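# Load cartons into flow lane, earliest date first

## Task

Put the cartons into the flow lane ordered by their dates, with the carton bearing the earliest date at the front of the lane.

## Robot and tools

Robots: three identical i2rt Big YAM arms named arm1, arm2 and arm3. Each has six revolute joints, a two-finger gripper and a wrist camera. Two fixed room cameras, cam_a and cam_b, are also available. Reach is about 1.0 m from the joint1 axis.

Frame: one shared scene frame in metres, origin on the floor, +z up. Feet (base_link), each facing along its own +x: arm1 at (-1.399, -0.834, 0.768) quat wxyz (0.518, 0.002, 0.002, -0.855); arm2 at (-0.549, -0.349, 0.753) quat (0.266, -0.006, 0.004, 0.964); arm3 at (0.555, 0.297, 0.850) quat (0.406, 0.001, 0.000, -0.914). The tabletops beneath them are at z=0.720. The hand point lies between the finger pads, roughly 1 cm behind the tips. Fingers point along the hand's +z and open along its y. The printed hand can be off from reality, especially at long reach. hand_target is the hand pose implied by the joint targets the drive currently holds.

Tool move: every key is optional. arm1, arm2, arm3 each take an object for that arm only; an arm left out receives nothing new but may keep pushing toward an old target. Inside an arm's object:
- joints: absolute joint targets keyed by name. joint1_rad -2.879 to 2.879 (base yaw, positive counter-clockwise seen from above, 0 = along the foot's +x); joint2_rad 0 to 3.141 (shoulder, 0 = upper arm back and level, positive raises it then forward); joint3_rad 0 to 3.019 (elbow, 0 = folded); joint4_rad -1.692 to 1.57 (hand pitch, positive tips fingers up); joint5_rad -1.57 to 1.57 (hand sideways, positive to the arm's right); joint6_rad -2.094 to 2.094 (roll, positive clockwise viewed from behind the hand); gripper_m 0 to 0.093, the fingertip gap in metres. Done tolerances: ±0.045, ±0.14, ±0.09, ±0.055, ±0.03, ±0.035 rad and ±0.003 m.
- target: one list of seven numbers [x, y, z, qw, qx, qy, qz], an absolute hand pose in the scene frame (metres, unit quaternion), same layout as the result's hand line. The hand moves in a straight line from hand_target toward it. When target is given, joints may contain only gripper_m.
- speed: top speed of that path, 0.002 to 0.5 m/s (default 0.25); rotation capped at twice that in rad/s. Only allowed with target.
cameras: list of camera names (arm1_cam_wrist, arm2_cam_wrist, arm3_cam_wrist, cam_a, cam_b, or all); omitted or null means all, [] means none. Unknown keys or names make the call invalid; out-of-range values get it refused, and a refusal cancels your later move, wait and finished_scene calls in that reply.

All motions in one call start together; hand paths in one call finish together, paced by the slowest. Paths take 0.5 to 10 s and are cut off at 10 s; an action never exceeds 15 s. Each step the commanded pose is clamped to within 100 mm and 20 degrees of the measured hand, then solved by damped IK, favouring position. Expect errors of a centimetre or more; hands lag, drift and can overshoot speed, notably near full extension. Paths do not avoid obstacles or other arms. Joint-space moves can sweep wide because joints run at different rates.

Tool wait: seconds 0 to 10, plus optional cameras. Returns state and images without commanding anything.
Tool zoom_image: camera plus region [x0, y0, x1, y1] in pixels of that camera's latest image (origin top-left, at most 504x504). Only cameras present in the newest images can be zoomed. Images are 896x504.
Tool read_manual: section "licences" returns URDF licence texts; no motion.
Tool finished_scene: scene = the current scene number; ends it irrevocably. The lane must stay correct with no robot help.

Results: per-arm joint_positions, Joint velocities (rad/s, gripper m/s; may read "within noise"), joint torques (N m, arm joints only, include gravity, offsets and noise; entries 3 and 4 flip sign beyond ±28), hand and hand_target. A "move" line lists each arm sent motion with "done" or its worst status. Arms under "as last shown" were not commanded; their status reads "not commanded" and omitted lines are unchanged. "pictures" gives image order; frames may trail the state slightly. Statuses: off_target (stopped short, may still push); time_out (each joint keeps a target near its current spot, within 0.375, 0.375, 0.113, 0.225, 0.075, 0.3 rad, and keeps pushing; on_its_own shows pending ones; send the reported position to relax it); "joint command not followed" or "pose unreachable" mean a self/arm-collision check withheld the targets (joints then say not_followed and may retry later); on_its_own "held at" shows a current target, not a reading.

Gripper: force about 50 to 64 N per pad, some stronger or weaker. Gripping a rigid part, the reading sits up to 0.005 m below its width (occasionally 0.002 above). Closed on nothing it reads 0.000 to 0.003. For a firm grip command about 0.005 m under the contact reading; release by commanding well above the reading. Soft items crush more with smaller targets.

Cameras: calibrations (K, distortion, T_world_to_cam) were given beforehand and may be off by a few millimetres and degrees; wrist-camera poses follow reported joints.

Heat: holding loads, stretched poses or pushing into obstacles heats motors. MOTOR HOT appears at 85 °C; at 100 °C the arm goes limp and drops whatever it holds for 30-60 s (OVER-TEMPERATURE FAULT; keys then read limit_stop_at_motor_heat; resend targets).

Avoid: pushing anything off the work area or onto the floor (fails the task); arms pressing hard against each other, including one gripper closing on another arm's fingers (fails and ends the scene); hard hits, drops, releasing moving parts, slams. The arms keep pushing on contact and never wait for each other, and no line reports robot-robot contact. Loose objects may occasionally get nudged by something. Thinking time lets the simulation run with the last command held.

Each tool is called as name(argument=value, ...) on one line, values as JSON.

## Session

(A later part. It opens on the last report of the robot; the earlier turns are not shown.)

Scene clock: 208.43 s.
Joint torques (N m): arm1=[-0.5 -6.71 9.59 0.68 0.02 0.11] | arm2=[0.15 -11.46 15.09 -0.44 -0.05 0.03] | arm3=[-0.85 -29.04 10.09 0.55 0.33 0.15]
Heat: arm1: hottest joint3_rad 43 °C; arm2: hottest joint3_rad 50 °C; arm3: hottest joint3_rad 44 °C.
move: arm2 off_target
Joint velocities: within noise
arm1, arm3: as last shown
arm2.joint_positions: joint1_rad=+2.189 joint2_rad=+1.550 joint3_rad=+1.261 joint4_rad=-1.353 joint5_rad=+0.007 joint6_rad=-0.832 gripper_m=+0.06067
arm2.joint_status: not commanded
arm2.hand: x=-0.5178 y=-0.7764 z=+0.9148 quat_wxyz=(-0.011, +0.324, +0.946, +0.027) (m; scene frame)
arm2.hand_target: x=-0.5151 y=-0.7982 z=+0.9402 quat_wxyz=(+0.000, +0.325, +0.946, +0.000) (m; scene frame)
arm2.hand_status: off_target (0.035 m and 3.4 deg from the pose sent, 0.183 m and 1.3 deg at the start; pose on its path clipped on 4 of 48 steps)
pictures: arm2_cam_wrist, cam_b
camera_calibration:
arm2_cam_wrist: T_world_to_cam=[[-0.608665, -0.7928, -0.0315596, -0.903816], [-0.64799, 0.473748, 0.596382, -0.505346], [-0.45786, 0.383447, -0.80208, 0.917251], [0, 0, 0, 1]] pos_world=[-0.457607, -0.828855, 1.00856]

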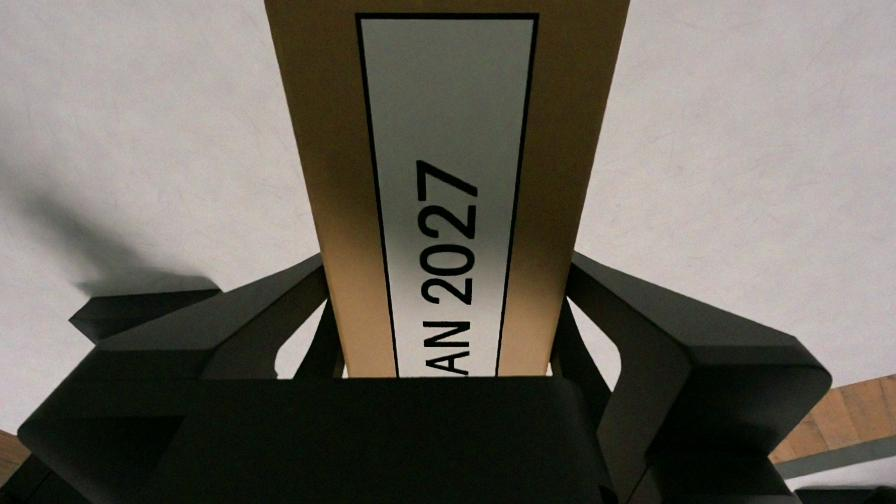

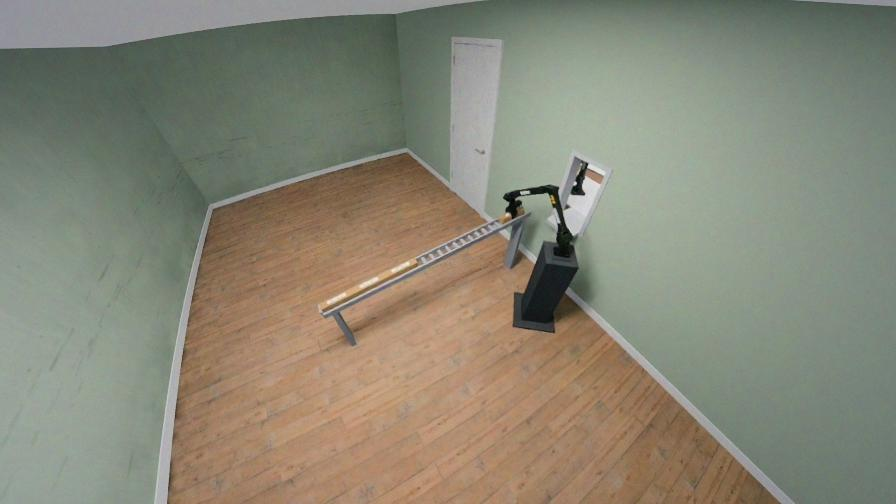

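move(arm2={"joints": {"joint1_rad": -1.788, "joint2_rad": 1.4835, "joint3_rad": 1.2706, "joint4_rad": -1.358, "joint5_rad": 0, "joint6_rad": 0.815}}, arm3={"target": [0.495, -0.347, 0.772, 0, -0.9992, 0, 0.0401], "speed": 0.05}, cameras=["arm3_cam_wrist"])

Scene clock: 222.80 s.
Joint torques (N m): arm1=[-0.62 -6.71 9.59 0.68 0.02 0.11] | arm2=[-0.15 -13.27 10.36 -0.21 -0.02 0.09] | arm3=[-0.85 -26.58 13.15 0.49 0.18 0.08]
Heat: arm1: hottest joint3_rad 43 °C; arm2: hottest joint3_rad 51 °C; arm3: hottest joint3_rad 43 °C.
move: arm2 done; arm3 off_target
Joint velocities: within noise
arm1: as last shown
arm2.joint_positions: joint1_rad=-1.788 joint2_rad=+1.504 joint3_rad=+1.261 joint4_rad=-1.348 joint5_rad=+0.001 joint6_rad=+0.805 gripper_m=+0.06072
arm2.joint_status: all done
arm2.hand: x=-0.2548 y=-0.0348 z=+0.9273 quat_wxyz=(+0.002, +0.005, -1.000, +0.014) (m; scene frame)
arm2.hand_target: x=-0.2550 y=-0.0347 z=+0.9393 quat_wxyz=(-0.005, +0.000, -1.000, +0.006) (m; scene frame)
arm2.hand_status: not commanded
arm3.joint_positions: joint1_rad=+0.678 joint2_rad=+2.265 joint3_rad=+1.678 joint4_rad=-1.009 joint5_rad=+0.082 joint6_rad=+1.500 gripper_m=+0.05842
arm3.joint_status: not commanded
arm3.hand: x=+0.5047 y=-0.3288 z=+0.7713 quat_wxyz=(+0.015, -0.999, -0.008, +0.039) (m; scene frame)
arm3.hand_target: x=+0.4948 y=-0.3462 z=+0.7726 quat_wxyz=(+0.000, -0.999, +0.000, +0.040) (m; scene frame)
arm3.hand_status: off_target (0.021 m and 2.0 deg from the pose sent, 0.021 m and 1.7 deg at the start)
pictures: arm3_cam_wrist
camera_calibration:
arm3_cam_wrist: T_world_to_cam=[[0.00109464, 0.999621, 0.0274932, 0.307816], [0.847601, -0.0155163, 0.530407, -0.840175], [0.530633, 0.0227226, -0.847297, 0.516179], [0, 0, 0, 1]] pos_world=[0.437895, -0.332465, 0.874529]

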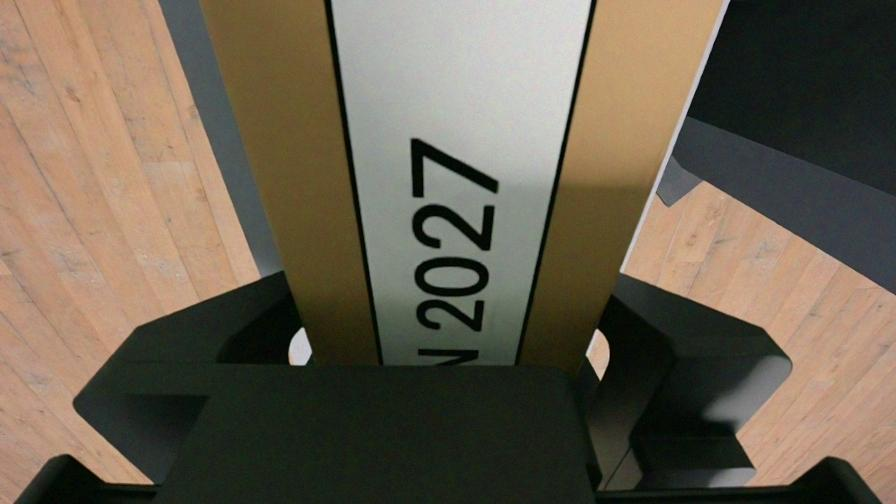

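move(arm3={"target": [0.495, -0.358, 0.774, 0, -0.9992, 0, 0.0401], "speed": 0.05}, cameras=[])

move(arm3={"joints": {"gripper_m": 0.073}}, cameras=["arm3_cam_wrist"])

Scene clock: 231.57 s.
Joint torques (N m): arm1=[-0.56 -6.71 9.58 0.68 0.02 0.11] | arm2=[-0.15 -13.27 10.35 -0.18 -0.02 0.08] | arm3=[-0.97 -26.64 14.57 0.4 0.16 0.06]
Heat: arm1: hottest joint3_rad 43 °C; arm2: hottest joint3_rad 51 °C; arm3: hottest joint3_rad 43 °C.
move: arm3 off_target
Joint velocities: within noise
arm1, arm2: as last shown
arm3.joint_positions: joint1_rad=+0.678 joint2_rad=+2.281 joint3_rad=+1.712 joint4_rad=-1.031 joint5_rad=+0.083 joint6_rad=+1.502 gripper_m=+0.05842
arm3.joint_status: not commanded
arm3.hand: x=+0.5040 y=-0.3355 z=+0.7722 quat_wxyz=(+0.017, -0.999, -0.007, +0.039) (m; scene frame)
arm3.hand_target: x=+0.4950 y=-0.3568 z=+0.7747 quat_wxyz=(-0.001, -0.999, +0.000, +0.040) (m; scene frame)
arm3.hand_status: off_target (0.024 m and 2.1 deg from the pose sent, 0.031 m and 2.0 deg at the start)
pictures: none
No camera images: "cameras" was empty.

Scene clock: 232.23 s.
Joint torques (N m): arm1=[-0.56 -6.65 9.58 0.68 0.02 0.11] | arm2=[-0.15 -13.22 10.36 -0.23 -0.02 0.09] | arm3=[-0.73 -26.4 14.46 1.25 0.16 0.04]
Heat: arm1: hottest joint3_rad 43 °C; arm2: hottest joint3_rad 51 °C; arm3: hottest joint3_rad 43 °C.
move: arm3 done
Joint velocities: within noise
arm1, arm2: as last shown
arm3.joint_positions: joint1_rad=+0.677 joint2_rad=+2.281 joint3_rad=+1.712 joint4_rad=-1.057 joint5_rad=+0.082 joint6_rad=+1.503 gripper_m=+0.07256
arm3.joint_status: all done
arm3.hand: x=+0.5042 y=-0.3293 z=+0.7724 quat_wxyz=(+0.030, -0.999, -0.006, +0.038) (m; scene frame)
arm3.hand_target: x=+0.4951 y=-0.3568 z=+0.7747 quat_wxyz=(-0.001, -0.999, +0.000, +0.040) (m; scene frame)
arm3.hand_status: not commanded
pictures: arm3_cam_wrist
camera_calibration:
arm3_cam_wrist: T_world_to_cam=[[0.00517332, 0.998387, 0.0565368, 0.283377], [0.846674, -0.0344565, 0.530995, -0.84659], [0.532087, 0.0451212, -0.845487, 0.5227], [0, 0, 0, 1]] pos_world=[0.437198, -0.335675, 0.875449]

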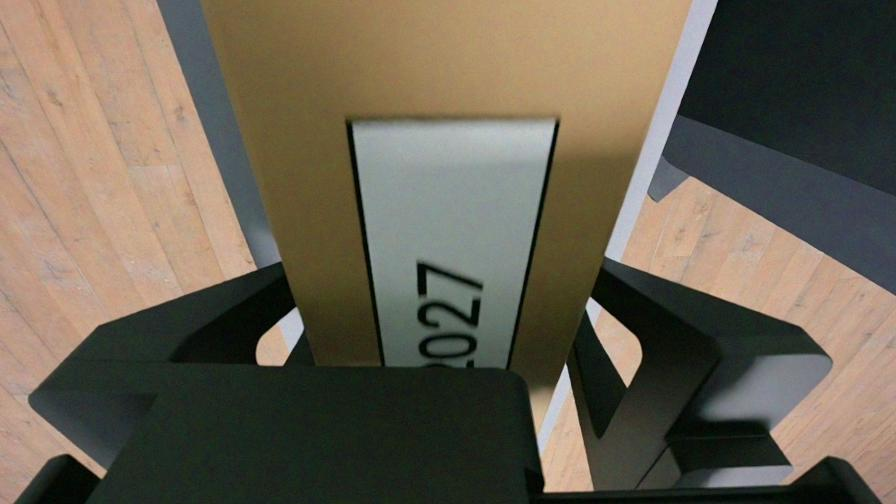

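move(arm2={"target": [-0.03, 0, 0.82, 0, 0, -1, 0], "speed": 0.25}, arm3={"target": [0.50, -0.34, 0.93, 0, -0.9992, 0, 0.0401], "speed": 0.25}, cameras=[])

move(arm2={"target": [-0.03, 0, 0.777, 0, 0, -1, 0], "speed": 0.06}, arm3={"target": [0.22, 0.02, 0.96, 0, -1, 0, 0], "speed": 0.35, "joints": {"gripper_m": 0.093}}, cameras=["arm2_cam_wrist", "cam_b"])

move(arm2={"joints": {"gripper_m": 0.093}}, cameras=[])

move(arm2={"target": [-0.03, 0, 0.92, 0, 0, -1, 0], "speed": 0.25}, cameras=[])

move(arm2={"target": [-0.20, -0.115, 0.92, 0, 0, -1, 0], "speed": 0.35}, cameras=[])

move(arm2={"joints": {"joint1_rad": 1.15, "joint2_rad": 1.53, "joint3_rad": 1.28, "joint4_rad": -1.34, "joint5_rad": 0, "joint6_rad": 0.13}}, arm3={"target": [-0.068, 0.002, 0.87, 0, -1, 0, 0], "speed": 0.25}, cameras=["arm2_cam_wrist", "arm3_cam_wrist", "cam_b"])

Scene clock: 247.17 s.
Joint torques (N m): arm1=[-0.56 -6.59 9.58 0.66 0.02 0.11] | arm2=[-0.38 -19.14 14.9 -0.28 -0.06 -0.11] | arm3=[-0.21 -27.75 14.08 -0.09 0.17 0.08]
Heat: arm1: hottest joint3_rad 43 °C; arm2: hottest joint3_rad 52 °C; arm3: hottest joint3_rad 45 °C.
move: arm2 off_target; arm3 off_target
Joint velocities: within noise
arm1: as last shown
arm2.joint_positions: joint1_rad=-2.012 joint2_rad=+2.058 joint3_rad=+1.669 joint4_rad=-1.242 joint5_rad=-0.012 joint6_rad=+0.599 gripper_m=+0.06072
arm2.joint_status: not commanded
arm2.hand: x=-0.0533 y=-0.0145 z=+0.7971 quat_wxyz=(+0.024, -0.005, -1.000, +0.017) (m; scene frame)
arm2.hand_target: x=-0.0316 y=-0.0012 z=+0.8206 quat_wxyz=(-0.001, +0.000, -1.000, +0.000) (m; scene frame)
arm2.hand_status: off_target (0.036 m and 3.4 deg from the pose sent, 0.252 m and 1.7 deg at the start)
arm3.joint_positions: joint1_rad=+0.677 joint2_rad=+2.090 joint3_rad=+1.786 joint4_rad=-1.291 joint5_rad=+0.082 joint6_rad=+1.507 gripper_m=+0.07293
arm3.joint_status: not commanded
arm3.hand: x=+0.5040 y=-0.3277 z=+0.9157 quat_wxyz=(+0.015, -0.999, -0.004, +0.039) (m; scene frame)
arm3.hand_target: x=+0.5001 y=-0.3395 z=+0.9303 quat_wxyz=(+0.000, -0.999, +0.000, +0.040) (m; scene frame)
arm3.hand_status: off_target (0.019 m and 1.8 deg from the pose sent, 0.158 m and 3.5 deg at the start)
pictures: none
No camera images: "cameras" was empty.

Scene clock: 249.60 s.
Joint torques (N m): arm1=[-0.56 -6.65 9.59 0.66 0.02 0.11] | arm2=[-0.32 -17.32 11.56 0.59 -0.09 -0.11] | arm3=[-0.03 -17.2 10.56 -0.03 0 -0.03]
Heat: arm1: hottest joint3_rad 43 °C; arm2: hottest joint3_rad 52 °C; arm3: hottest joint3_rad 45 °C.
move: arm2 off_target; arm3 done
Joint velocities: within noise
arm1: as last shown
arm2.joint_positions: joint1_rad=-2.012 joint2_rad=+2.080 joint3_rad=+1.669 joint4_rad=-1.171 joint5_rad=-0.012 joint6_rad=+0.599 gripper_m=+0.06072
arm2.joint_status: not commanded
arm2.hand: x=-0.0404 y=-0.0062 z=+0.7833 quat_wxyz=(+0.003, -0.005, -1.000, +0.004) (m; scene frame)
arm2.hand_target: x=-0.0304 y=-0.0004 z=+0.7770 quat_wxyz=(+0.000, +0.000, -1.000, +0.000) (m; scene frame)
arm2.hand_status: off_target (0.014 m and 0.8 deg from the pose sent, 0.034 m and 3.4 deg at the start)
arm3.joint_positions: joint1_rad=-0.141 joint2_rad=+1.556 joint3_rad=+1.137 joint4_rad=-1.145 joint5_rad=+0.004 joint6_rad=+0.703 gripper_m=+0.09291
arm3.joint_status: all done
arm3.hand: x=+0.2198 y=+0.0199 z=+0.9583 quat_wxyz=(+0.000, -1.000, +0.004, +0.003) (m; scene frame)
arm3.hand_target: x=+0.2200 y=+0.0199 z=+0.9600 quat_wxyz=(+0.000, -1.000, +0.000, +0.000) (m; scene frame)
arm3.hand_status: done (0.002 m and 0.6 deg from the pose sent, 0.451 m and 4.9 deg at the start)
pictures: arm2_cam_wrist, cam_b
camera_calibration:
arm2_cam_wrist: T_world_to_cam=[[-0.00422266, -0.999769, 0.0210625, -0.0247894], [-0.82083, 0.0154956, 0.570962, -0.472367], [-0.571156, -0.0148778, -0.820706, 0.74259], [0, 0, 0, 1]] pos_world=[0.036297, -0.00641601, 0.879674]

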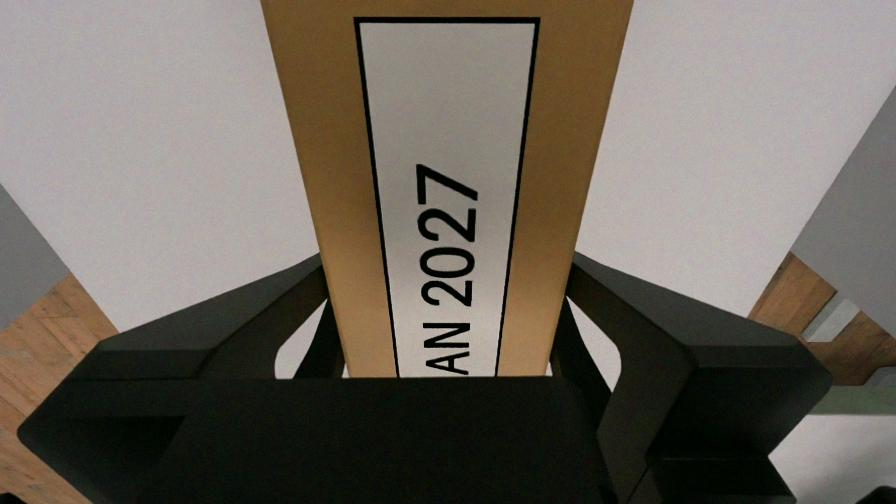

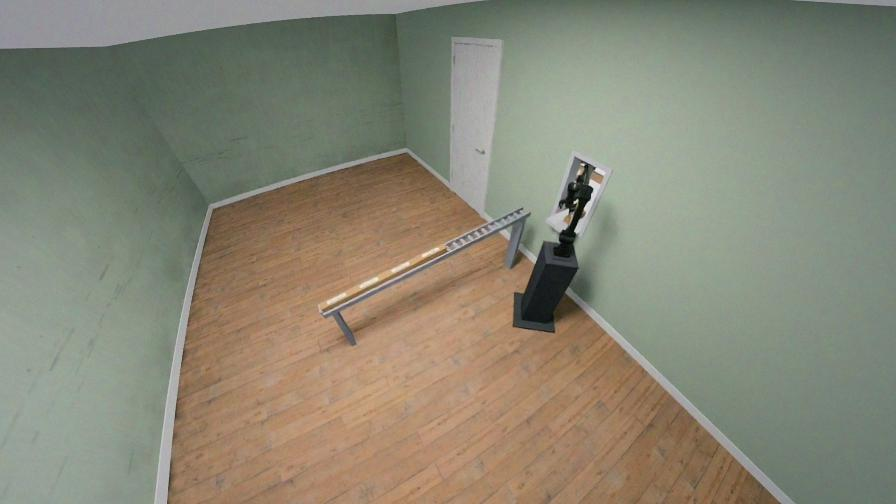

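Scene clock: 250.27 s.
Joint torques (N m): arm1=[-0.56 -6.65 9.58 0.68 0.02 0.11] | arm2=[-0.26 -17.55 11.54 0.58 -0.05 -0.11] | arm3=[-0.03 -17.26 10.58 0.03 0.01 -0.03]
Heat: arm1: hottest joint3_rad 43 °C; arm2: hottest joint3_rad 52 °C; arm3: hottest joint3_rad 45 °C.
move: arm2 done
Joint velocities: within noise
arm1: as last shown
arm2.joint_positions: joint1_rad=-2.012 joint2_rad=+2.084 joint3_rad=+1.669 joint4_rad=-1.171 joint5_rad=-0.013 joint6_rad=+0.599 gripper_m=+0.09287
arm2.joint_status: all done
arm2.hand: x=-0.0409 y=-0.0063 z=+0.7811 quat_wxyz=(+0.005, -0.005, -1.000, +0.005) (m; scene frame)
arm2.hand_target: x=-0.0304 y=-0.0004 z=+0.7770 quat_wxyz=(+0.000, +0.000, -1.000, +0.000) (m; scene frame)
arm2.hand_status: not commanded
arm3.joint_positions: joint1_rad=-0.141 joint2_rad=+1.556 joint3_rad=+1.137 joint4_rad=-1.146 joint5_rad=+0.004 joint6_rad=+0.703 gripper_m=+0.09291
arm3.joint_status: not commanded
arm3.hand: x=+0.2198 y=+0.0200 z=+0.9583 quat_wxyz=(+0.000, -1.000, +0.004, +0.002) (m; scene frame)
arm3.hand_target: x=+0.2200 y=+0.0200 z=+0.9600 quat_wxyz=(+0.000, -1.000, +0.000, +0.000) (m; scene frame)
arm3.hand_status: not commanded
pictures: none
No camera images: "cameras" was empty.

Scene clock: 251.87 s.
Joint torques (N m): arm1=[-0.56 -6.77 9.58 0.68 0.02 0.11] | arm2=[-0.62 -17.38 14.01 0.02 -0.05 -0.12] | arm3=[0.21 -17.08 10.56 0.08 0 -0.03]
Heat: arm1: hottest joint3_rad 43 °C; arm2: hottest joint3_rad 53 °C; arm3: hottest joint3_rad 45 °C.
move: arm2 off_target
Joint velocities: within noise
arm1.joint_positions: joint1_rad=+0.616 joint2_rad=+1.002 joint3_rad=+1.196 joint4_rad=-1.420 joint5_rad=+0.001 joint6_rad=-0.008 gripper_m=+0.09296
arm1.joint_status: not commanded
arm1.hand: x=-1.3551 y=-1.1658 z=+1.0942 quat_wxyz=(-0.127, -0.646, -0.745, +0.111) (m; scene frame)
arm1.hand_target: x=-1.3602 y=-1.1666 z=+1.0967 quat_wxyz=(-0.130, -0.654, -0.737, +0.113) (m; scene frame)
arm1.hand_status: not commanded
arm2.joint_positions: joint1_rad=-2.012 joint2_rad=+1.986 joint3_rad=+1.870 joint4_rad=-1.477 joint5_rad=-0.013 joint6_rad=+0.597 gripper_m=+0.09294
arm2.joint_status: not commanded
arm2.hand: x=-0.0438 y=-0.0059 z=+0.9135 quat_wxyz=(+0.008, -0.003, -1.000, +0.007) (m; scene frame)
arm2.hand_target: x=-0.0306 y=-0.0005 z=+0.9201 quat_wxyz=(-0.001, +0.000, -1.000, +0.000) (m; scene frame)
arm2.hand_status: off_target (0.016 m and 1.3 deg from the pose sent, 0.139 m and 0.9 deg at the start)
arm3: as last shown
pictures: none
No camera images: "cameras" was empty.

Scene clock: 253.37 s.
Joint torques (N m): arm1=[-0.56 -6.65 9.58 0.68 0.02 0.11] | arm2=[-0.73 -10.87 8.17 0.7 -0.05 -0.13] | arm3=[0.15 -17.49 10.5 0.05 0.01 -0.03]
Heat: arm1: hottest joint3_rad 43 °C; arm2: hottest joint3_rad 53 °C; arm3: hottest joint3_rad 45 °C.
move: arm2 done
Joint velocities: within noise
arm1, arm3: as last shown
arm2.joint_positions: joint1_rad=-2.014 joint2_rad=+1.471 joint3_rad=+1.222 joint4_rad=-1.313 joint5_rad=-0.013 joint6_rad=+0.592 gripper_m=+0.09294
arm2.joint_status: not commanded
arm2.hand: x=-0.1987 y=-0.1102 z=+0.9275 quat_wxyz=(-0.004, -0.002, -1.000, -0.002) (m; scene frame)
arm2.hand_target: x=-0.2001 y=-0.1150 z=+0.9201 quat_wxyz=(+0.000, +0.000, -1.000, +0.000) (m; scene frame)
arm2.hand_status: done (0.009 m and 0.6 deg from the pose sent, 0.191 m and 1.3 deg at the start)
pictures: none
No camera images: "cameras" was empty.

Scene clock: 255.87 s.
Joint torques (N m): arm1=[-0.5 -6.71 9.58 0.68 0.02 0.11] | arm2=[0.15 -12.16 11.81 -0.14 0.03 -0.11] | arm3=[-0.15 -27.46 14.48 -0.02 0 -0.04]
Heat: arm1: hottest joint3_rad 43 °C; arm2: hottest joint3_rad 52 °C; arm3: hottest joint3_rad 45 °C.
move: arm2 done; arm3 off_target
Joint velocities: within noise
arm1: as last shown
arm2.joint_positions: joint1_rad=+1.148 joint2_rad=+1.535 joint3_rad=+1.250 joint4_rad=-1.331 joint5_rad=-0.001 joint6_rad=+0.139 gripper_m=+0.09299
arm2.joint_status: all done
arm2.hand: x=-0.9044 y=-0.5938 z=+0.9110 quat_wxyz=(-0.001, +0.972, +0.233, +0.025) (m; scene frame)
arm2.hand_target: x=-0.9106 y=-0.5987 z=+0.9239 quat_wxyz=(+0.003, +0.971, +0.238, +0.012) (m; scene frame)
arm2.hand_status: not commanded
arm3.joint_positions: joint1_rad=-0.390 joint2_rad=+2.249 joint3_rad=+1.961 joint4_rad=-1.278 joint5_rad=+0.003 joint6_rad=+0.453 gripper_m=+0.09291
arm3.joint_status: not commanded
arm3.hand: x=-0.0588 y=+0.0048 z=+0.8772 quat_wxyz=(+0.001, -1.000, +0.003, +0.002) (m; scene frame)
arm3.hand_target: x=-0.0676 y=+0.0022 z=+0.8700 quat_wxyz=(+0.000, -1.000, +0.000, +0.001) (m; scene frame)
arm3.hand_status: off_target (0.012 m and 0.4 deg from the pose sent, 0.302 m and 0.5 deg at the start)
pictures: arm2_cam_wrist, arm3_cam_wrist, cam_b
camera_calibration:
arm2_cam_wrist: T_world_to_cam=[[-0.457128, 0.889394, 0.0035805, 0.10947], [0.709422, 0.362193, 0.604596, 0.31383], [0.536427, 0.278918, -0.796524, 1.49929], [0, 0, 0, 1]] pos_world=[-0.976854, -0.629208, 1.00409]
arm3_cam_wrist: T_world_to_cam=[[0.0217838, 0.999761, -0.00158606, -0.00125629], [0.80502, -0.0165998, 0.593015, -0.470855], [0.592848, -0.014195, -0.80519, 0.864269], [0, 0, 0, 1]] pos_world=[-0.133304, 0.00570814, 0.975123]

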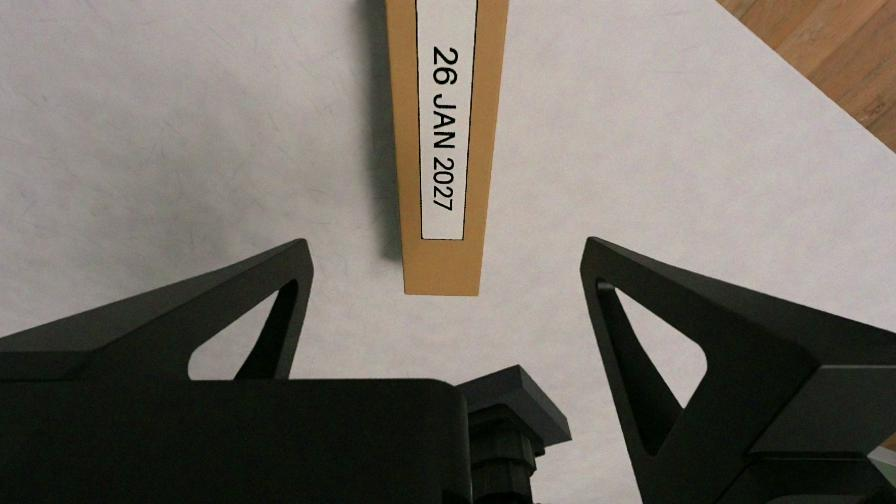

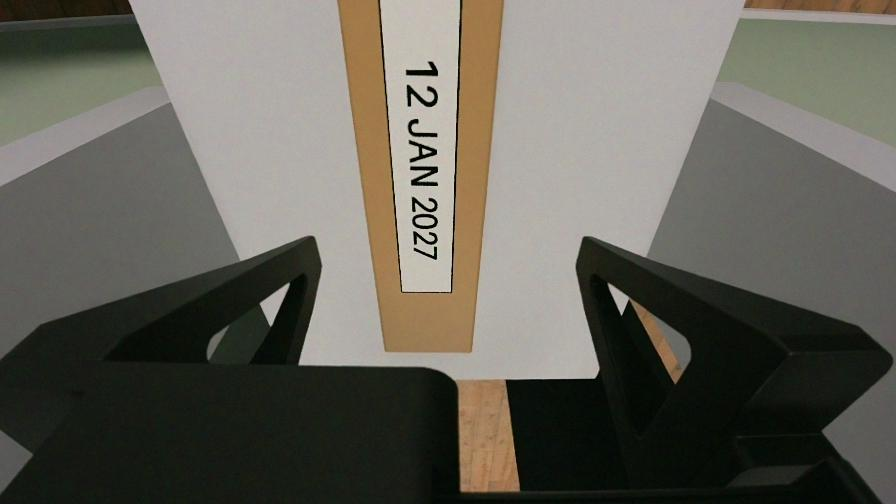

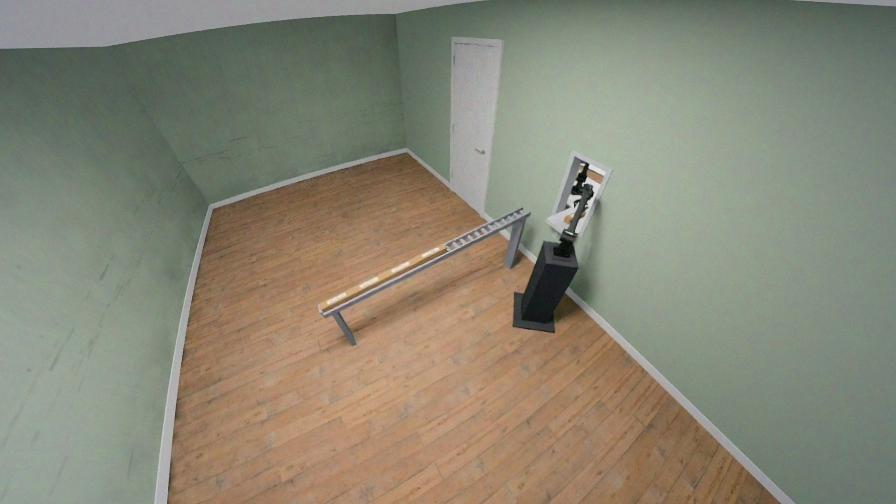

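move(arm2={"target": [-0.904, -0.589, 0.765, 0, 0.9728, 0.2317, 0], "speed": 0.18}, arm3={"target": [-0.042, -0.009, 0.752, 0, -1, 0, 0], "speed": 0.12}, cameras=["arm3_cam_wrist"])

move(arm2={"target": [-0.904, -0.589, 0.745, 0, 0.9728, 0.2317, 0], "speed": 0.06}, arm3={"joints": {"gripper_m": 0.04}}, cameras=[])

move(arm2={"joints": {"gripper_m": 0.04}}, arm3={"target": [-0.042, 0, 0.96, 0, -1, 0, 0], "speed": 0.3}, cameras=[])

move(arm2={"target": [-0.906, -0.595, 0.94, 0, 0.9728, 0.2317, 0], "speed": 0.3}, arm3={"target": [0.22, 0.01, 0.97, 0, -1, 0, 0], "speed": 0.35}, cameras=["arm2_cam_wrist", "arm3_cam_wrist"])

move(arm2={"joints": {"joint1_rad": -1.788, "joint2_rad": 1.4835, "joint3_rad": 1.2706, "joint4_rad": -1.358, "joint5_rad": 0, "joint6_rad": 0.815}}, arm3={"target": [0.50, -0.355, 0.87, 0, -0.9992, 0, 0.0401], "speed": 0.35}, cameras=[])

move(arm2={"target": [-0.03, 0, 0.82, 0, 0, -1, 0], "speed": 0.25}, arm3={"target": [0.498, -0.352, 0.80, 0, -0.9992, 0, 0.0401], "speed": 0.12}, cameras=["arm3_cam_wrist"])

Scene clock: 275.27 s.
Joint torques (N m): arm1=[-0.44 -6.65 9.61 0.69 0.02 0.11] | arm2=[-0.5 -10.99 6.95 0.8 0.06 -0.07] | arm3=[0.62 -27.75 9.89 0.83 0 0.16]
Heat: arm1: hottest joint3_rad 43 °C; arm2: hottest joint3_rad 52 °C; arm3: hottest joint3_rad 48 °C.
move: arm2 off_target; arm3 off_target
Joint velocities: within noise
arm1: as last shown
arm2.joint_positions: joint1_rad=+1.148 joint2_rad=+1.669 joint3_rad=+1.014 joint4_rad=-0.898 joint5_rad=+0.013 joint6_rad=+0.139 gripper_m=+0.09299
arm2.joint_status: not commanded
arm2.hand: x=-0.9062 y=-0.5947 z=+0.7749 quat_wxyz=(+0.004, +0.973, +0.232, -0.007) (m; scene frame)
arm2.hand_target: x=-0.9037 y=-0.5890 z=+0.7651 quat_wxyz=(+0.000, +0.973, +0.232, +0.000) (m; scene frame)
arm2.hand_status: off_target (0.012 m and 1.0 deg from the pose sent, 0.146 m and 2.8 deg at the start)
arm3.joint_positions: joint1_rad=-0.370 joint2_rad=+2.342 joint3_rad=+1.835 joint4_rad=-1.043 joint5_rad=+0.003 joint6_rad=+0.466 gripper_m=+0.09291
arm3.joint_status: not commanded
arm3.hand: x=-0.0472 y=-0.0045 z=+0.7723 quat_wxyz=(-0.003, -1.000, +0.000, +0.009) (m; scene frame)
arm3.hand_target: x=-0.0416 y=-0.0085 z=+0.7525 quat_wxyz=(+0.000, -1.000, +0.000, +0.000) (m; scene frame)
arm3.hand_status: off_target (0.021 m and 1.1 deg from the pose sent, 0.127 m and 0.4 deg at the start)
pictures: arm3_cam_wrist
camera_calibration:
arm3_cam_wrist: T_world_to_cam=[[0.0156989, 0.999834, -0.00929748, 0.0132687], [0.813674, -0.0073706, 0.581275, -0.408679], [0.58111, -0.0166905, -0.813654, 0.778731], [0, 0, 0, 1]] pos_world=[-0.120205, -0.00328132, 0.871296]

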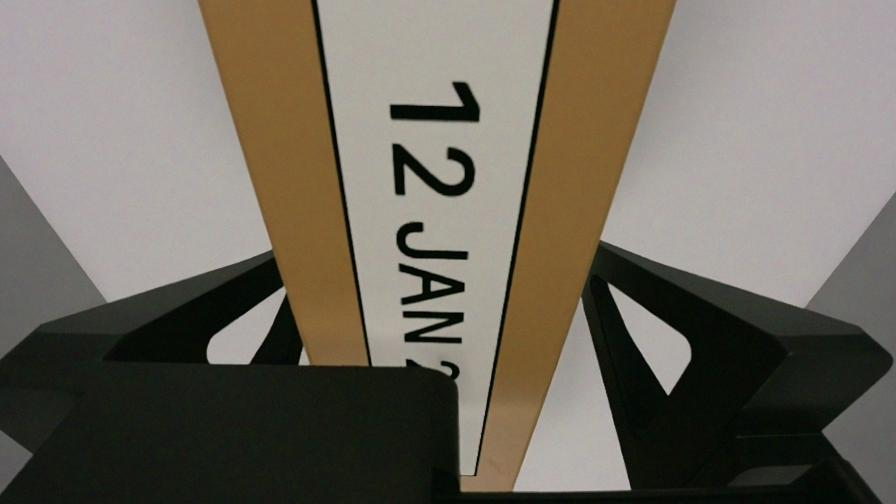

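Scene clock: 276.37 s.
Joint torques (N m): arm1=[-0.56 -6.65 9.61 0.66 0.02 0.11] | arm2=[-0.5 -11.11 6.56 0.65 0.06 -0.08] | arm3=[0.79 -27.46 9.87 0.77 0.1 0.13]
Heat: arm1: hottest joint3_rad 43 °C; arm2: hottest joint3_rad 52 °C; arm3: hottest joint3_rad 48 °C.
move: arm2 off_target; arm3 off_target
Joint velocities: within noise
arm1: as last shown
arm2.joint_positions: joint1_rad=+1.148 joint2_rad=+1.703 joint3_rad=+0.999 joint4_rad=-0.844 joint5_rad=+0.013 joint6_rad=+0.139 gripper_m=+0.09299
arm2.joint_status: not commanded
arm2.hand: x=-0.9075 y=-0.5959 z=+0.7565 quat_wxyz=(+0.005, +0.973, +0.232, -0.010) (m; scene frame)
arm2.hand_target: x=-0.9037 y=-0.5890 z=+0.7453 quat_wxyz=(+0.000, +0.973, +0.232, +0.000) (m; scene frame)
arm2.hand_status: off_target (0.014 m and 1.2 deg from the pose sent, 0.031 m and 1.0 deg at the start)
arm3.joint_positions: joint1_rad=-0.369 joint2_rad=+2.342 joint3_rad=+1.835 joint4_rad=-1.042 joint5_rad=+0.000 joint6_rad=+0.468 gripper_m=+0.05830
arm3.joint_status: gripper_m off_target (ended at +0.05833, target +0.04000)
arm3.hand: x=-0.0468 y=-0.0058 z=+0.7723 quat_wxyz=(-0.005, -1.000, +0.000, +0.009) (m; scene frame)
arm3.hand_target: x=-0.0415 y=-0.0087 z=+0.7525 quat_wxyz=(+0.000, -1.000, +0.000, +0.000) (m; scene frame)
arm3.hand_status: not commanded
pictures: none
No camera images: "cameras" was empty.

Scene clock: 278.07 s.
Joint torques (N m): arm1=[-0.5 -6.65 9.59 0.68 0.01 0.11] | arm2=[-0.56 -10.99 6.54 0.79 0.12 -0.08] | arm3=[-0.38 -29.16 16.08 -0.09 0.11 0.02]
Heat: arm1: hottest joint3_rad 43 °C; arm2: hottest joint3_rad 52 °C; arm3: hottest joint3_rad 48 °C.
move: arm2 off_target; arm3 off_target
Joint velocities: within noise
arm1: as last shown
arm2.joint_positions: joint1_rad=+1.148 joint2_rad=+1.703 joint3_rad=+0.999 joint4_rad=-0.844 joint5_rad=+0.011 joint6_rad=+0.140 gripper_m=+0.06081
arm2.joint_status: gripper_m off_target (ended at +0.06083, target +0.04000)
arm2.hand: x=-0.9075 y=-0.5963 z=+0.7565 quat_wxyz=(+0.006, +0.973, +0.232, -0.010) (m; scene frame)
arm2.hand_target: x=-0.9037 y=-0.5889 z=+0.7453 quat_wxyz=(+0.000, +0.973, +0.232, +0.000) (m; scene frame)
arm2.hand_status: not commanded
arm3.joint_positions: joint1_rad=-0.369 joint2_rad=+2.151 joint3_rad=+1.954 joint4_rad=-1.420 joint5_rad=+0.000 joint6_rad=+0.468 gripper_m=+0.05830
arm3.joint_status: not commanded
arm3.hand: x=-0.0254 y=+0.0052 z=+0.9386 quat_wxyz=(+0.011, -1.000, +0.000, -0.022) (m; scene frame)
arm3.hand_target: x=-0.0408 y=+0.0005 z=+0.9603 quat_wxyz=(+0.000, -1.000, +0.000, +0.000) (m; scene frame)
arm3.hand_status: off_target (0.028 m and 2.8 deg from the pose sent, 0.188 m and 1.1 deg at the start; pose on its path clipped on 9 of 51 steps)
pictures: none
No camera images: "cameras" was empty.

Scene clock: 279.87 s.
Joint torques (N m): arm1=[-0.5 -6.65 9.58 0.69 0.02 0.11] | arm2=[0.56 -10.87 15.34 -0.35 0.03 0.07] | arm3=[0.67 -19.43 10.8 0.64 0.22 0.15]
Heat: arm1: hottest joint3_rad 43 °C; arm2: hottest joint3_rad 52 °C; arm3: hottest joint3_rad 47 °C.
move: arm2 off_target; arm3 off_target
Joint velocities: within noise
arm1: as last shown
arm2.joint_positions: joint1_rad=+1.148 joint2_rad=+1.486 joint3_rad=+1.200 joint4_rad=-1.346 joint5_rad=+0.013 joint6_rad=+0.140 gripper_m=+0.06081
arm2.joint_status: not commanded
arm2.hand: x=-0.8871 y=-0.5788 z=+0.9131 quat_wxyz=(-0.011, +0.972, +0.232, +0.029) (m; scene frame)
arm2.hand_target: x=-0.9044 y=-0.5939 z=+0.9402 quat_wxyz=(+0.000, +0.973, +0.232, +0.000) (m; scene frame)
arm2.hand_status: off_target (0.037 m and 3.6 deg from the pose sent, 0.183 m and 1.3 deg at the start)
arm3.joint_positions: joint1_rad=-0.131 joint2_rad=+1.583 joint3_rad=+1.169 joint4_rad=-1.195 joint5_rad=-0.003 joint6_rad=+0.702 gripper_m=+0.05830
arm3.joint_status: not commanded
arm3.hand: x=+0.2234 y=+0.0159 z=+0.9584 quat_wxyz=(+0.011, -1.000, -0.001, -0.016) (m; scene frame)
arm3.hand_target: x=+0.2200 y=+0.0101 z=+0.9701 quat_wxyz=(+0.000, -1.000, +0.000, +0.000) (m; scene frame)
arm3.hand_status: off_target (0.013 m and 2.3 deg from the pose sent, 0.248 m and 2.8 deg at the start)
pictures: arm2_cam_wrist, arm3_cam_wrist
camera_calibration:
arm2_cam_wrist: T_world_to_cam=[[-0.457348, 0.88907, 0.0196725, 0.0888996], [0.706489, 0.349813, 0.615226, 0.275479], [0.540098, 0.295271, -0.788105, 1.49248], [0, 0, 0, 1]] pos_world=[-0.960051, -0.616091, 1.005]
arm3_cam_wrist: T_world_to_cam=[[0.0127976, 0.999702, 0.0207996, -0.0377873], [0.783097, -0.0229551, 0.621476, -0.768385], [0.621768, 0.00833471, -0.783157, 0.734554], [0, 0, 0, 1]] pos_world=[0.145481, 0.0140154, 1.05359]

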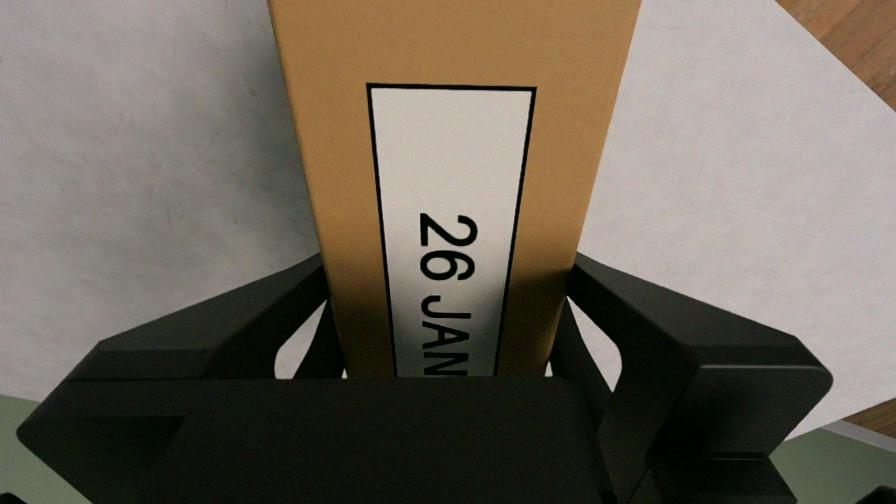

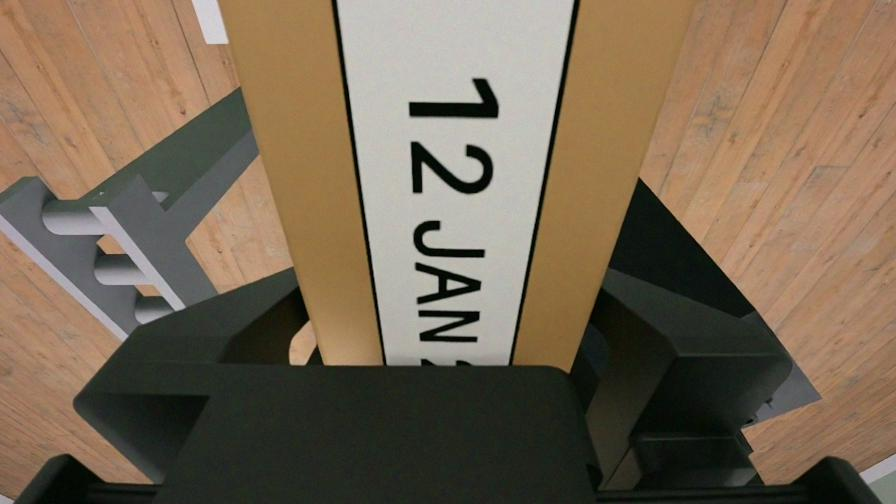

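Scene clock: 282.40 s.
Joint torques (N m): arm1=[-0.5 -6.59 9.61 0.68 0.02 0.11] | arm2=[-0.15 -13.04 12.96 -0.32 -0.05 0.08] | arm3=[-0.5 -28.22 15.04 -0.1 0.33 0.17]
Heat: arm1: hottest joint3_rad 43 °C; arm2: hottest joint3_rad 53 °C; arm3: hottest joint3_rad 47 °C.
move: arm2 done; arm3 off_target
Joint velocities: within noise
arm1: as last shown
arm2.joint_positions: joint1_rad=-1.788 joint2_rad=+1.504 joint3_rad=+1.226 joint4_rad=-1.347 joint5_rad=+0.002 joint6_rad=+0.805 gripper_m=+0.06074
arm2.joint_status: all done
arm2.hand: x=-0.2624 y=-0.0439 z=+0.9149 quat_wxyz=(+0.013, +0.004, -1.000, +0.026) (m; scene frame)
arm2.hand_target: x=-0.2551 y=-0.0347 z=+0.9393 quat_wxyz=(-0.005, +0.000, -1.000, +0.006) (m; scene frame)
arm2.hand_status: not commanded
arm3.joint_positions: joint1_rad=+0.682 joint2_rad=+2.178 joint3_rad=+1.763 joint4_rad=-1.191 joint5_rad=+0.077 joint6_rad=+1.500 gripper_m=+0.05830
arm3.joint_status: not commanded
arm3.hand: x=+0.5072 y=-0.3354 z=+0.8534 quat_wxyz=(+0.020, -0.999, -0.010, +0.036) (m; scene frame)
arm3.hand_target: x=+0.5001 y=-0.3540 z=+0.8704 quat_wxyz=(-0.001, -0.999, +0.000, +0.040) (m; scene frame)
arm3.hand_status: off_target (0.027 m and 2.6 deg from the pose sent, 0.471 m and 6.6 deg at the start)
pictures: none
No camera images: "cameras" was empty.

Scene clock: 284.37 s.
Joint torques (N m): arm1=[-0.5 -6.65 9.58 0.68 0.02 0.11] | arm2=[-0.44 -18.55 15.05 -0.38 -0.1 -0.12] | arm3=[-0.91 -28.69 10.3 0.59 0.33 0.13]
Heat: arm1: hottest joint3_rad 43 °C; arm2: hottest joint3_rad 53 °C; arm3: hottest joint3_rad 47 °C.
move: arm2 off_target; arm3 done
Joint velocities: within noise
arm1.joint_positions: joint1_rad=+0.616 joint2_rad=+1.002 joint3_rad=+1.196 joint4_rad=-1.420 joint5_rad=+0.001 joint6_rad=-0.008 gripper_m=+0.09296
arm1.joint_status: not commanded
arm1.hand: x=-1.3551 y=-1.1658 z=+1.0942 quat_wxyz=(-0.127, -0.646, -0.745, +0.111) (m; scene frame)
arm1.hand_target: x=-1.3602 y=-1.1666 z=+1.0967 quat_wxyz=(-0.130, -0.654, -0.737, +0.113) (m; scene frame)
arm1.hand_status: not commanded
arm2.joint_positions: joint1_rad=-2.012 joint2_rad=+2.060 joint3_rad=+1.667 joint4_rad=-1.241 joint5_rad=-0.012 joint6_rad=+0.599 gripper_m=+0.06074
arm2.joint_status: not commanded
arm2.hand: x=-0.0541 y=-0.0149 z=+0.7951 quat_wxyz=(+0.025, -0.005, -1.000, +0.019) (m; scene frame)
arm2.hand_target: x=-0.0319 y=-0.0012 z=+0.8207 quat_wxyz=(-0.001, +0.000, -1.000, +0.000) (m; scene frame)
arm2.hand_status: off_target (0.038 m and 3.6 deg from the pose sent, 0.255 m and 3.4 deg at the start)
arm3.joint_positions: joint1_rad=+0.682 joint2_rad=+2.257 joint3_rad=+1.750 joint4_rad=-1.073 joint5_rad=+0.077 joint6_rad=+1.500 gripper_m=+0.05830
arm3.joint_status: not commanded
arm3.hand: x=+0.5067 y=-0.3469 z=+0.7997 quat_wxyz=(+0.007, -0.999, -0.009, +0.037) (m; scene frame)
arm3.hand_target: x=+0.4981 y=-0.3518 z=+0.8000 quat_wxyz=(+0.000, -0.999, +0.000, +0.040) (m; scene frame)
arm3.hand_status: done (0.010 m and 1.3 deg from the pose sent, 0.057 m and 2.6 deg at the start)
pictures: arm3_cam_wrist
camera_calibration:
arm3_cam_wrist: T_world_to_cam=[[-0.00226376, 0.999943, 0.0104625, 0.340588], [0.845497, -0.00367282, 0.533967, -0.854897], [0.533975, 0.0100548, -0.845441, 0.532031], [0, 0, 0, 1]] pos_world=[0.439493, -0.349058, 0.902724]

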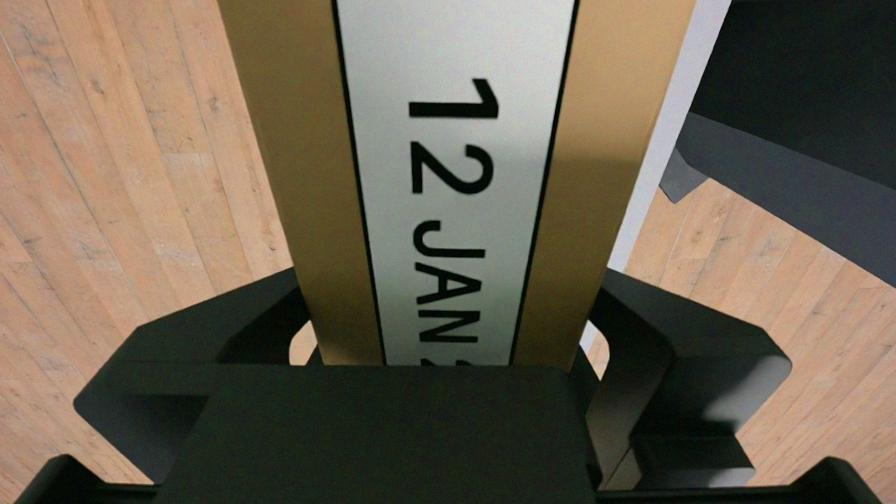

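move(arm2={"target": [-0.03, 0, 0.777, 0, 0, -1, 0], "speed": 0.06}, arm3={"target": [0.498, -0.342, 0.775, 0, -0.9992, 0, 0.0401], "speed": 0.05}, cameras=["arm3_cam_wrist"])

Scene clock: 291.13 s.
Joint torques (N m): arm1=[-0.62 -6.65 9.58 0.68 0.02 0.11] | arm2=[-0.32 -17.38 11.74 0.59 -0.12 -0.11] | arm3=[-1.08 -27.11 8.42 0.94 0.14 0.11]
Heat: arm1: hottest joint3_rad 43 °C; arm2: hottest joint3_rad 55 °C; arm3: hottest joint3_rad 46 °C.
move: arm2 off_target; arm3 off_target
Joint velocities: within noise
arm1: as last shown
arm2.joint_positions: joint1_rad=-2.012 joint2_rad=+2.081 joint3_rad=+1.667 joint4_rad=-1.171 joint5_rad=-0.011 joint6_rad=+0.599 gripper_m=+0.06074
arm2.joint_status: not commanded
arm2.hand: x=-0.0414 y=-0.0068 z=+0.7822 quat_wxyz=(+0.004, -0.004, -1.000, +0.005) (m; scene frame)
arm2.hand_target: x=-0.0306 y=-0.0002 z=+0.7771 quat_wxyz=(+0.000, +0.000, -1.000, +0.000) (m; scene frame)
arm2.hand_status: off_target (0.014 m and 0.9 deg from the pose sent, 0.034 m and 3.6 deg at the start)
arm3.joint_positions: joint1_rad=+0.681 joint2_rad=+2.250 joint3_rad=+1.715 joint4_rad=-1.015 joint5_rad=+0.083 joint6_rad=+1.500 gripper_m=+0.05830
arm3.joint_status: not commanded
arm3.hand: x=+0.5056 y=-0.3470 z=+0.7925 quat_wxyz=(-0.008, -0.999, -0.008, +0.041) (m; scene frame)
arm3.hand_target: x=+0.4981 y=-0.3416 z=+0.7755 quat_wxyz=(+0.000, -0.999, +0.000, +0.040) (m; scene frame)
arm3.hand_status: off_target (0.020 m and 1.3 deg from the pose sent, 0.027 m and 1.3 deg at the start)
pictures: arm3_cam_wrist
camera_calibration:
arm3_cam_wrist: T_world_to_cam=[[-0.00138658, 0.999826, -0.018622, 0.363289], [0.849125, 0.0110132, 0.528077, -0.842104], [0.52819, -0.0150802, -0.848992, 0.523602], [0, 0, 0, 1]] pos_world=[0.438994, -0.346056, 0.895995]

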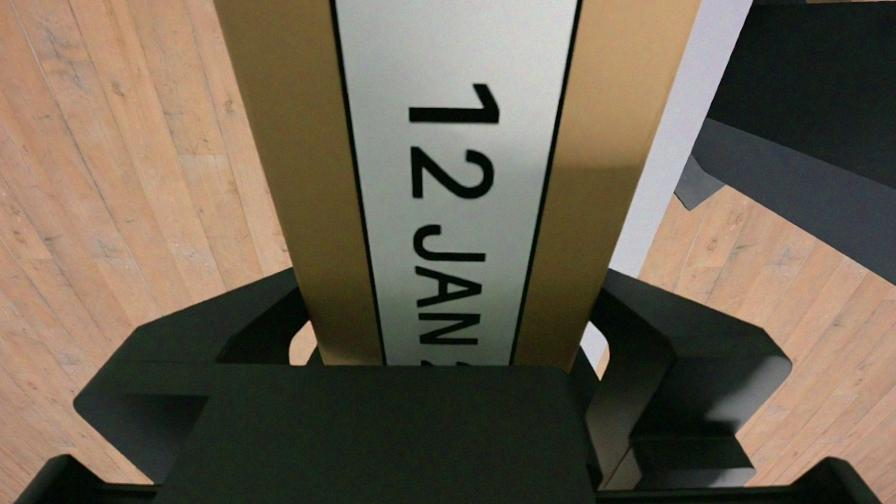

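move(arm2={"joints": {"gripper_m": 0.093}}, arm3={"target": [0.498, -0.339, 0.825, 0, -0.9992, 0, 0.0401], "speed": 0.08}, cameras=[])

move(arm2={"target": [-0.03, 0, 0.92, 0, 0, -1, 0], "speed": 0.25}, arm3={"target": [0.498, -0.340, 0.778, 0, -0.9992, 0, 0.0401], "speed": 0.08}, cameras=["arm3_cam_wrist"])

Scene clock: 297.23 s.
Joint torques (N m): arm1=[-0.56 -6.59 9.57 0.69 0.03 0.11] | arm2=[-0.38 -17.67 11.71 0.57 -0.05 -0.11] | arm3=[-0.79 -32.03 10.02 -0.13 0.19 0.11]
Heat: arm1: hottest joint3_rad 44 °C; arm2: hottest joint3_rad 55 °C; arm3: hottest joint3_rad 46 °C.
move: arm2 done; arm3 off_target
Joint velocities: within noise
arm1: as last shown
arm2.joint_positions: joint1_rad=-2.012 joint2_rad=+2.084 joint3_rad=+1.667 joint4_rad=-1.171 joint5_rad=-0.013 joint6_rad=+0.599 gripper_m=+0.09294
arm2.joint_status: all done
arm2.hand: x=-0.0418 y=-0.0066 z=+0.7802 quat_wxyz=(+0.006, -0.004, -1.000, +0.005) (m; scene frame)
arm2.hand_target: x=-0.0305 y=-0.0002 z=+0.7771 quat_wxyz=(+0.000, +0.000, -1.000, +0.000) (m; scene frame)
arm2.hand_status: not commanded
arm3.joint_positions: joint1_rad=+0.680 joint2_rad=+2.235 joint3_rad=+1.706 joint4_rad=-1.072 joint5_rad=+0.082 joint6_rad=+1.500 gripper_m=+0.05830
arm3.joint_status: not commanded
arm3.hand: x=+0.5058 y=-0.3321 z=+0.7990 quat_wxyz=(+0.017, -0.999, -0.009, +0.039) (m; scene frame)
arm3.hand_target: x=+0.4980 y=-0.3387 z=+0.8247 quat_wxyz=(+0.000, -0.999, +0.000, +0.040) (m; scene frame)
arm3.hand_status: off_target (0.028 m and 2.2 deg from the pose sent, 0.034 m and 1.3 deg at the start)
pictures: none
No camera images: "cameras" was empty.

Scene clock: 298.83 s.
Joint torques (N m): arm1=[-0.5 -6.71 9.59 0.66 0.02 0.11] | arm2=[-0.56 -17.32 14.19 -0.05 -0.05 -0.12] | arm3=[-0.91 -28.28 9.99 0.58 0.21 0.11]
Heat: arm1: hottest joint3_rad 44 °C; arm2: hottest joint3_rad 55 °C; arm3: hottest joint3_rad 45 °C.
move: arm2 off_target; arm3 done
Joint velocities: within noise
arm1: as last shown
arm2.joint_positions: joint1_rad=-2.012 joint2_rad=+1.986 joint3_rad=+1.870 joint4_rad=-1.477 joint5_rad=-0.013 joint6_rad=+0.597 gripper_m=+0.09294
arm2.joint_status: not commanded
arm2.hand: x=-0.0439 y=-0.0057 z=+0.9134 quat_wxyz=(+0.008, -0.003, -1.000, +0.007) (m; scene frame)
arm2.hand_target: x=-0.0306 y=-0.0003 z=+0.9199 quat_wxyz=(-0.001, +0.000, -1.000, +0.000) (m; scene frame)
arm2.hand_status: off_target (0.016 m and 1.3 deg from the pose sent, 0.140 m and 1.1 deg at the start)
arm3.joint_positions: joint1_rad=+0.680 joint2_rad=+2.259 joint3_rad=+1.688 joint4_rad=-1.008 joint5_rad=+0.082 joint6_rad=+1.500 gripper_m=+0.05830
arm3.joint_status: not commanded
arm3.hand: x=+0.5057 y=-0.3350 z=+0.7779 quat_wxyz=(+0.007, -0.999, -0.008, +0.039) (m; scene frame)
arm3.hand_target: x=+0.4979 y=-0.3399 z=+0.7781 quat_wxyz=(+0.000, -0.999, +0.000, +0.040) (m; scene frame)
arm3.hand_status: done (0.009 m and 1.2 deg from the pose sent, 0.024 m and 2.2 deg at the start)
pictures: arm3_cam_wrist
camera_calibration:
arm3_cam_wrist: T_world_to_cam=[[-0.000312038, 0.999948, 0.0102294, 0.328066], [0.847705, -0.00516188, 0.530443, -0.841175], [0.530468, 0.00883706, -0.847659, 0.517045], [0, 0, 0, 1]] pos_world=[0.438895, -0.33696, 0.881118]

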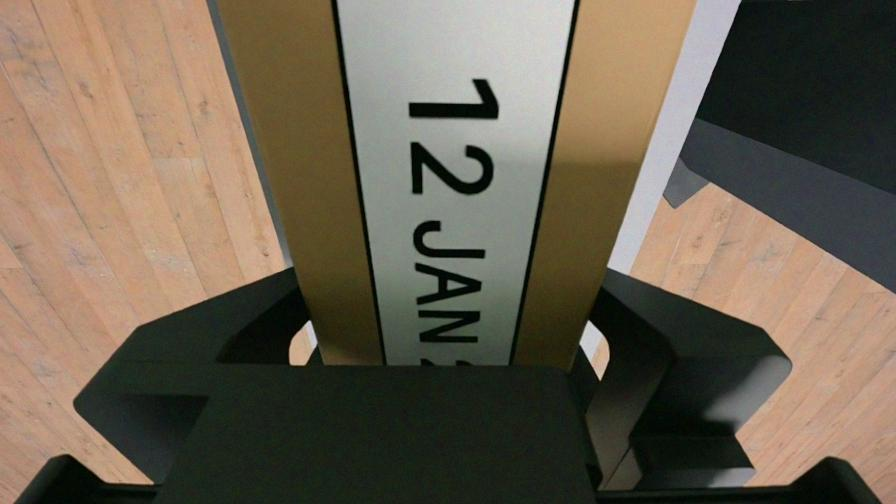

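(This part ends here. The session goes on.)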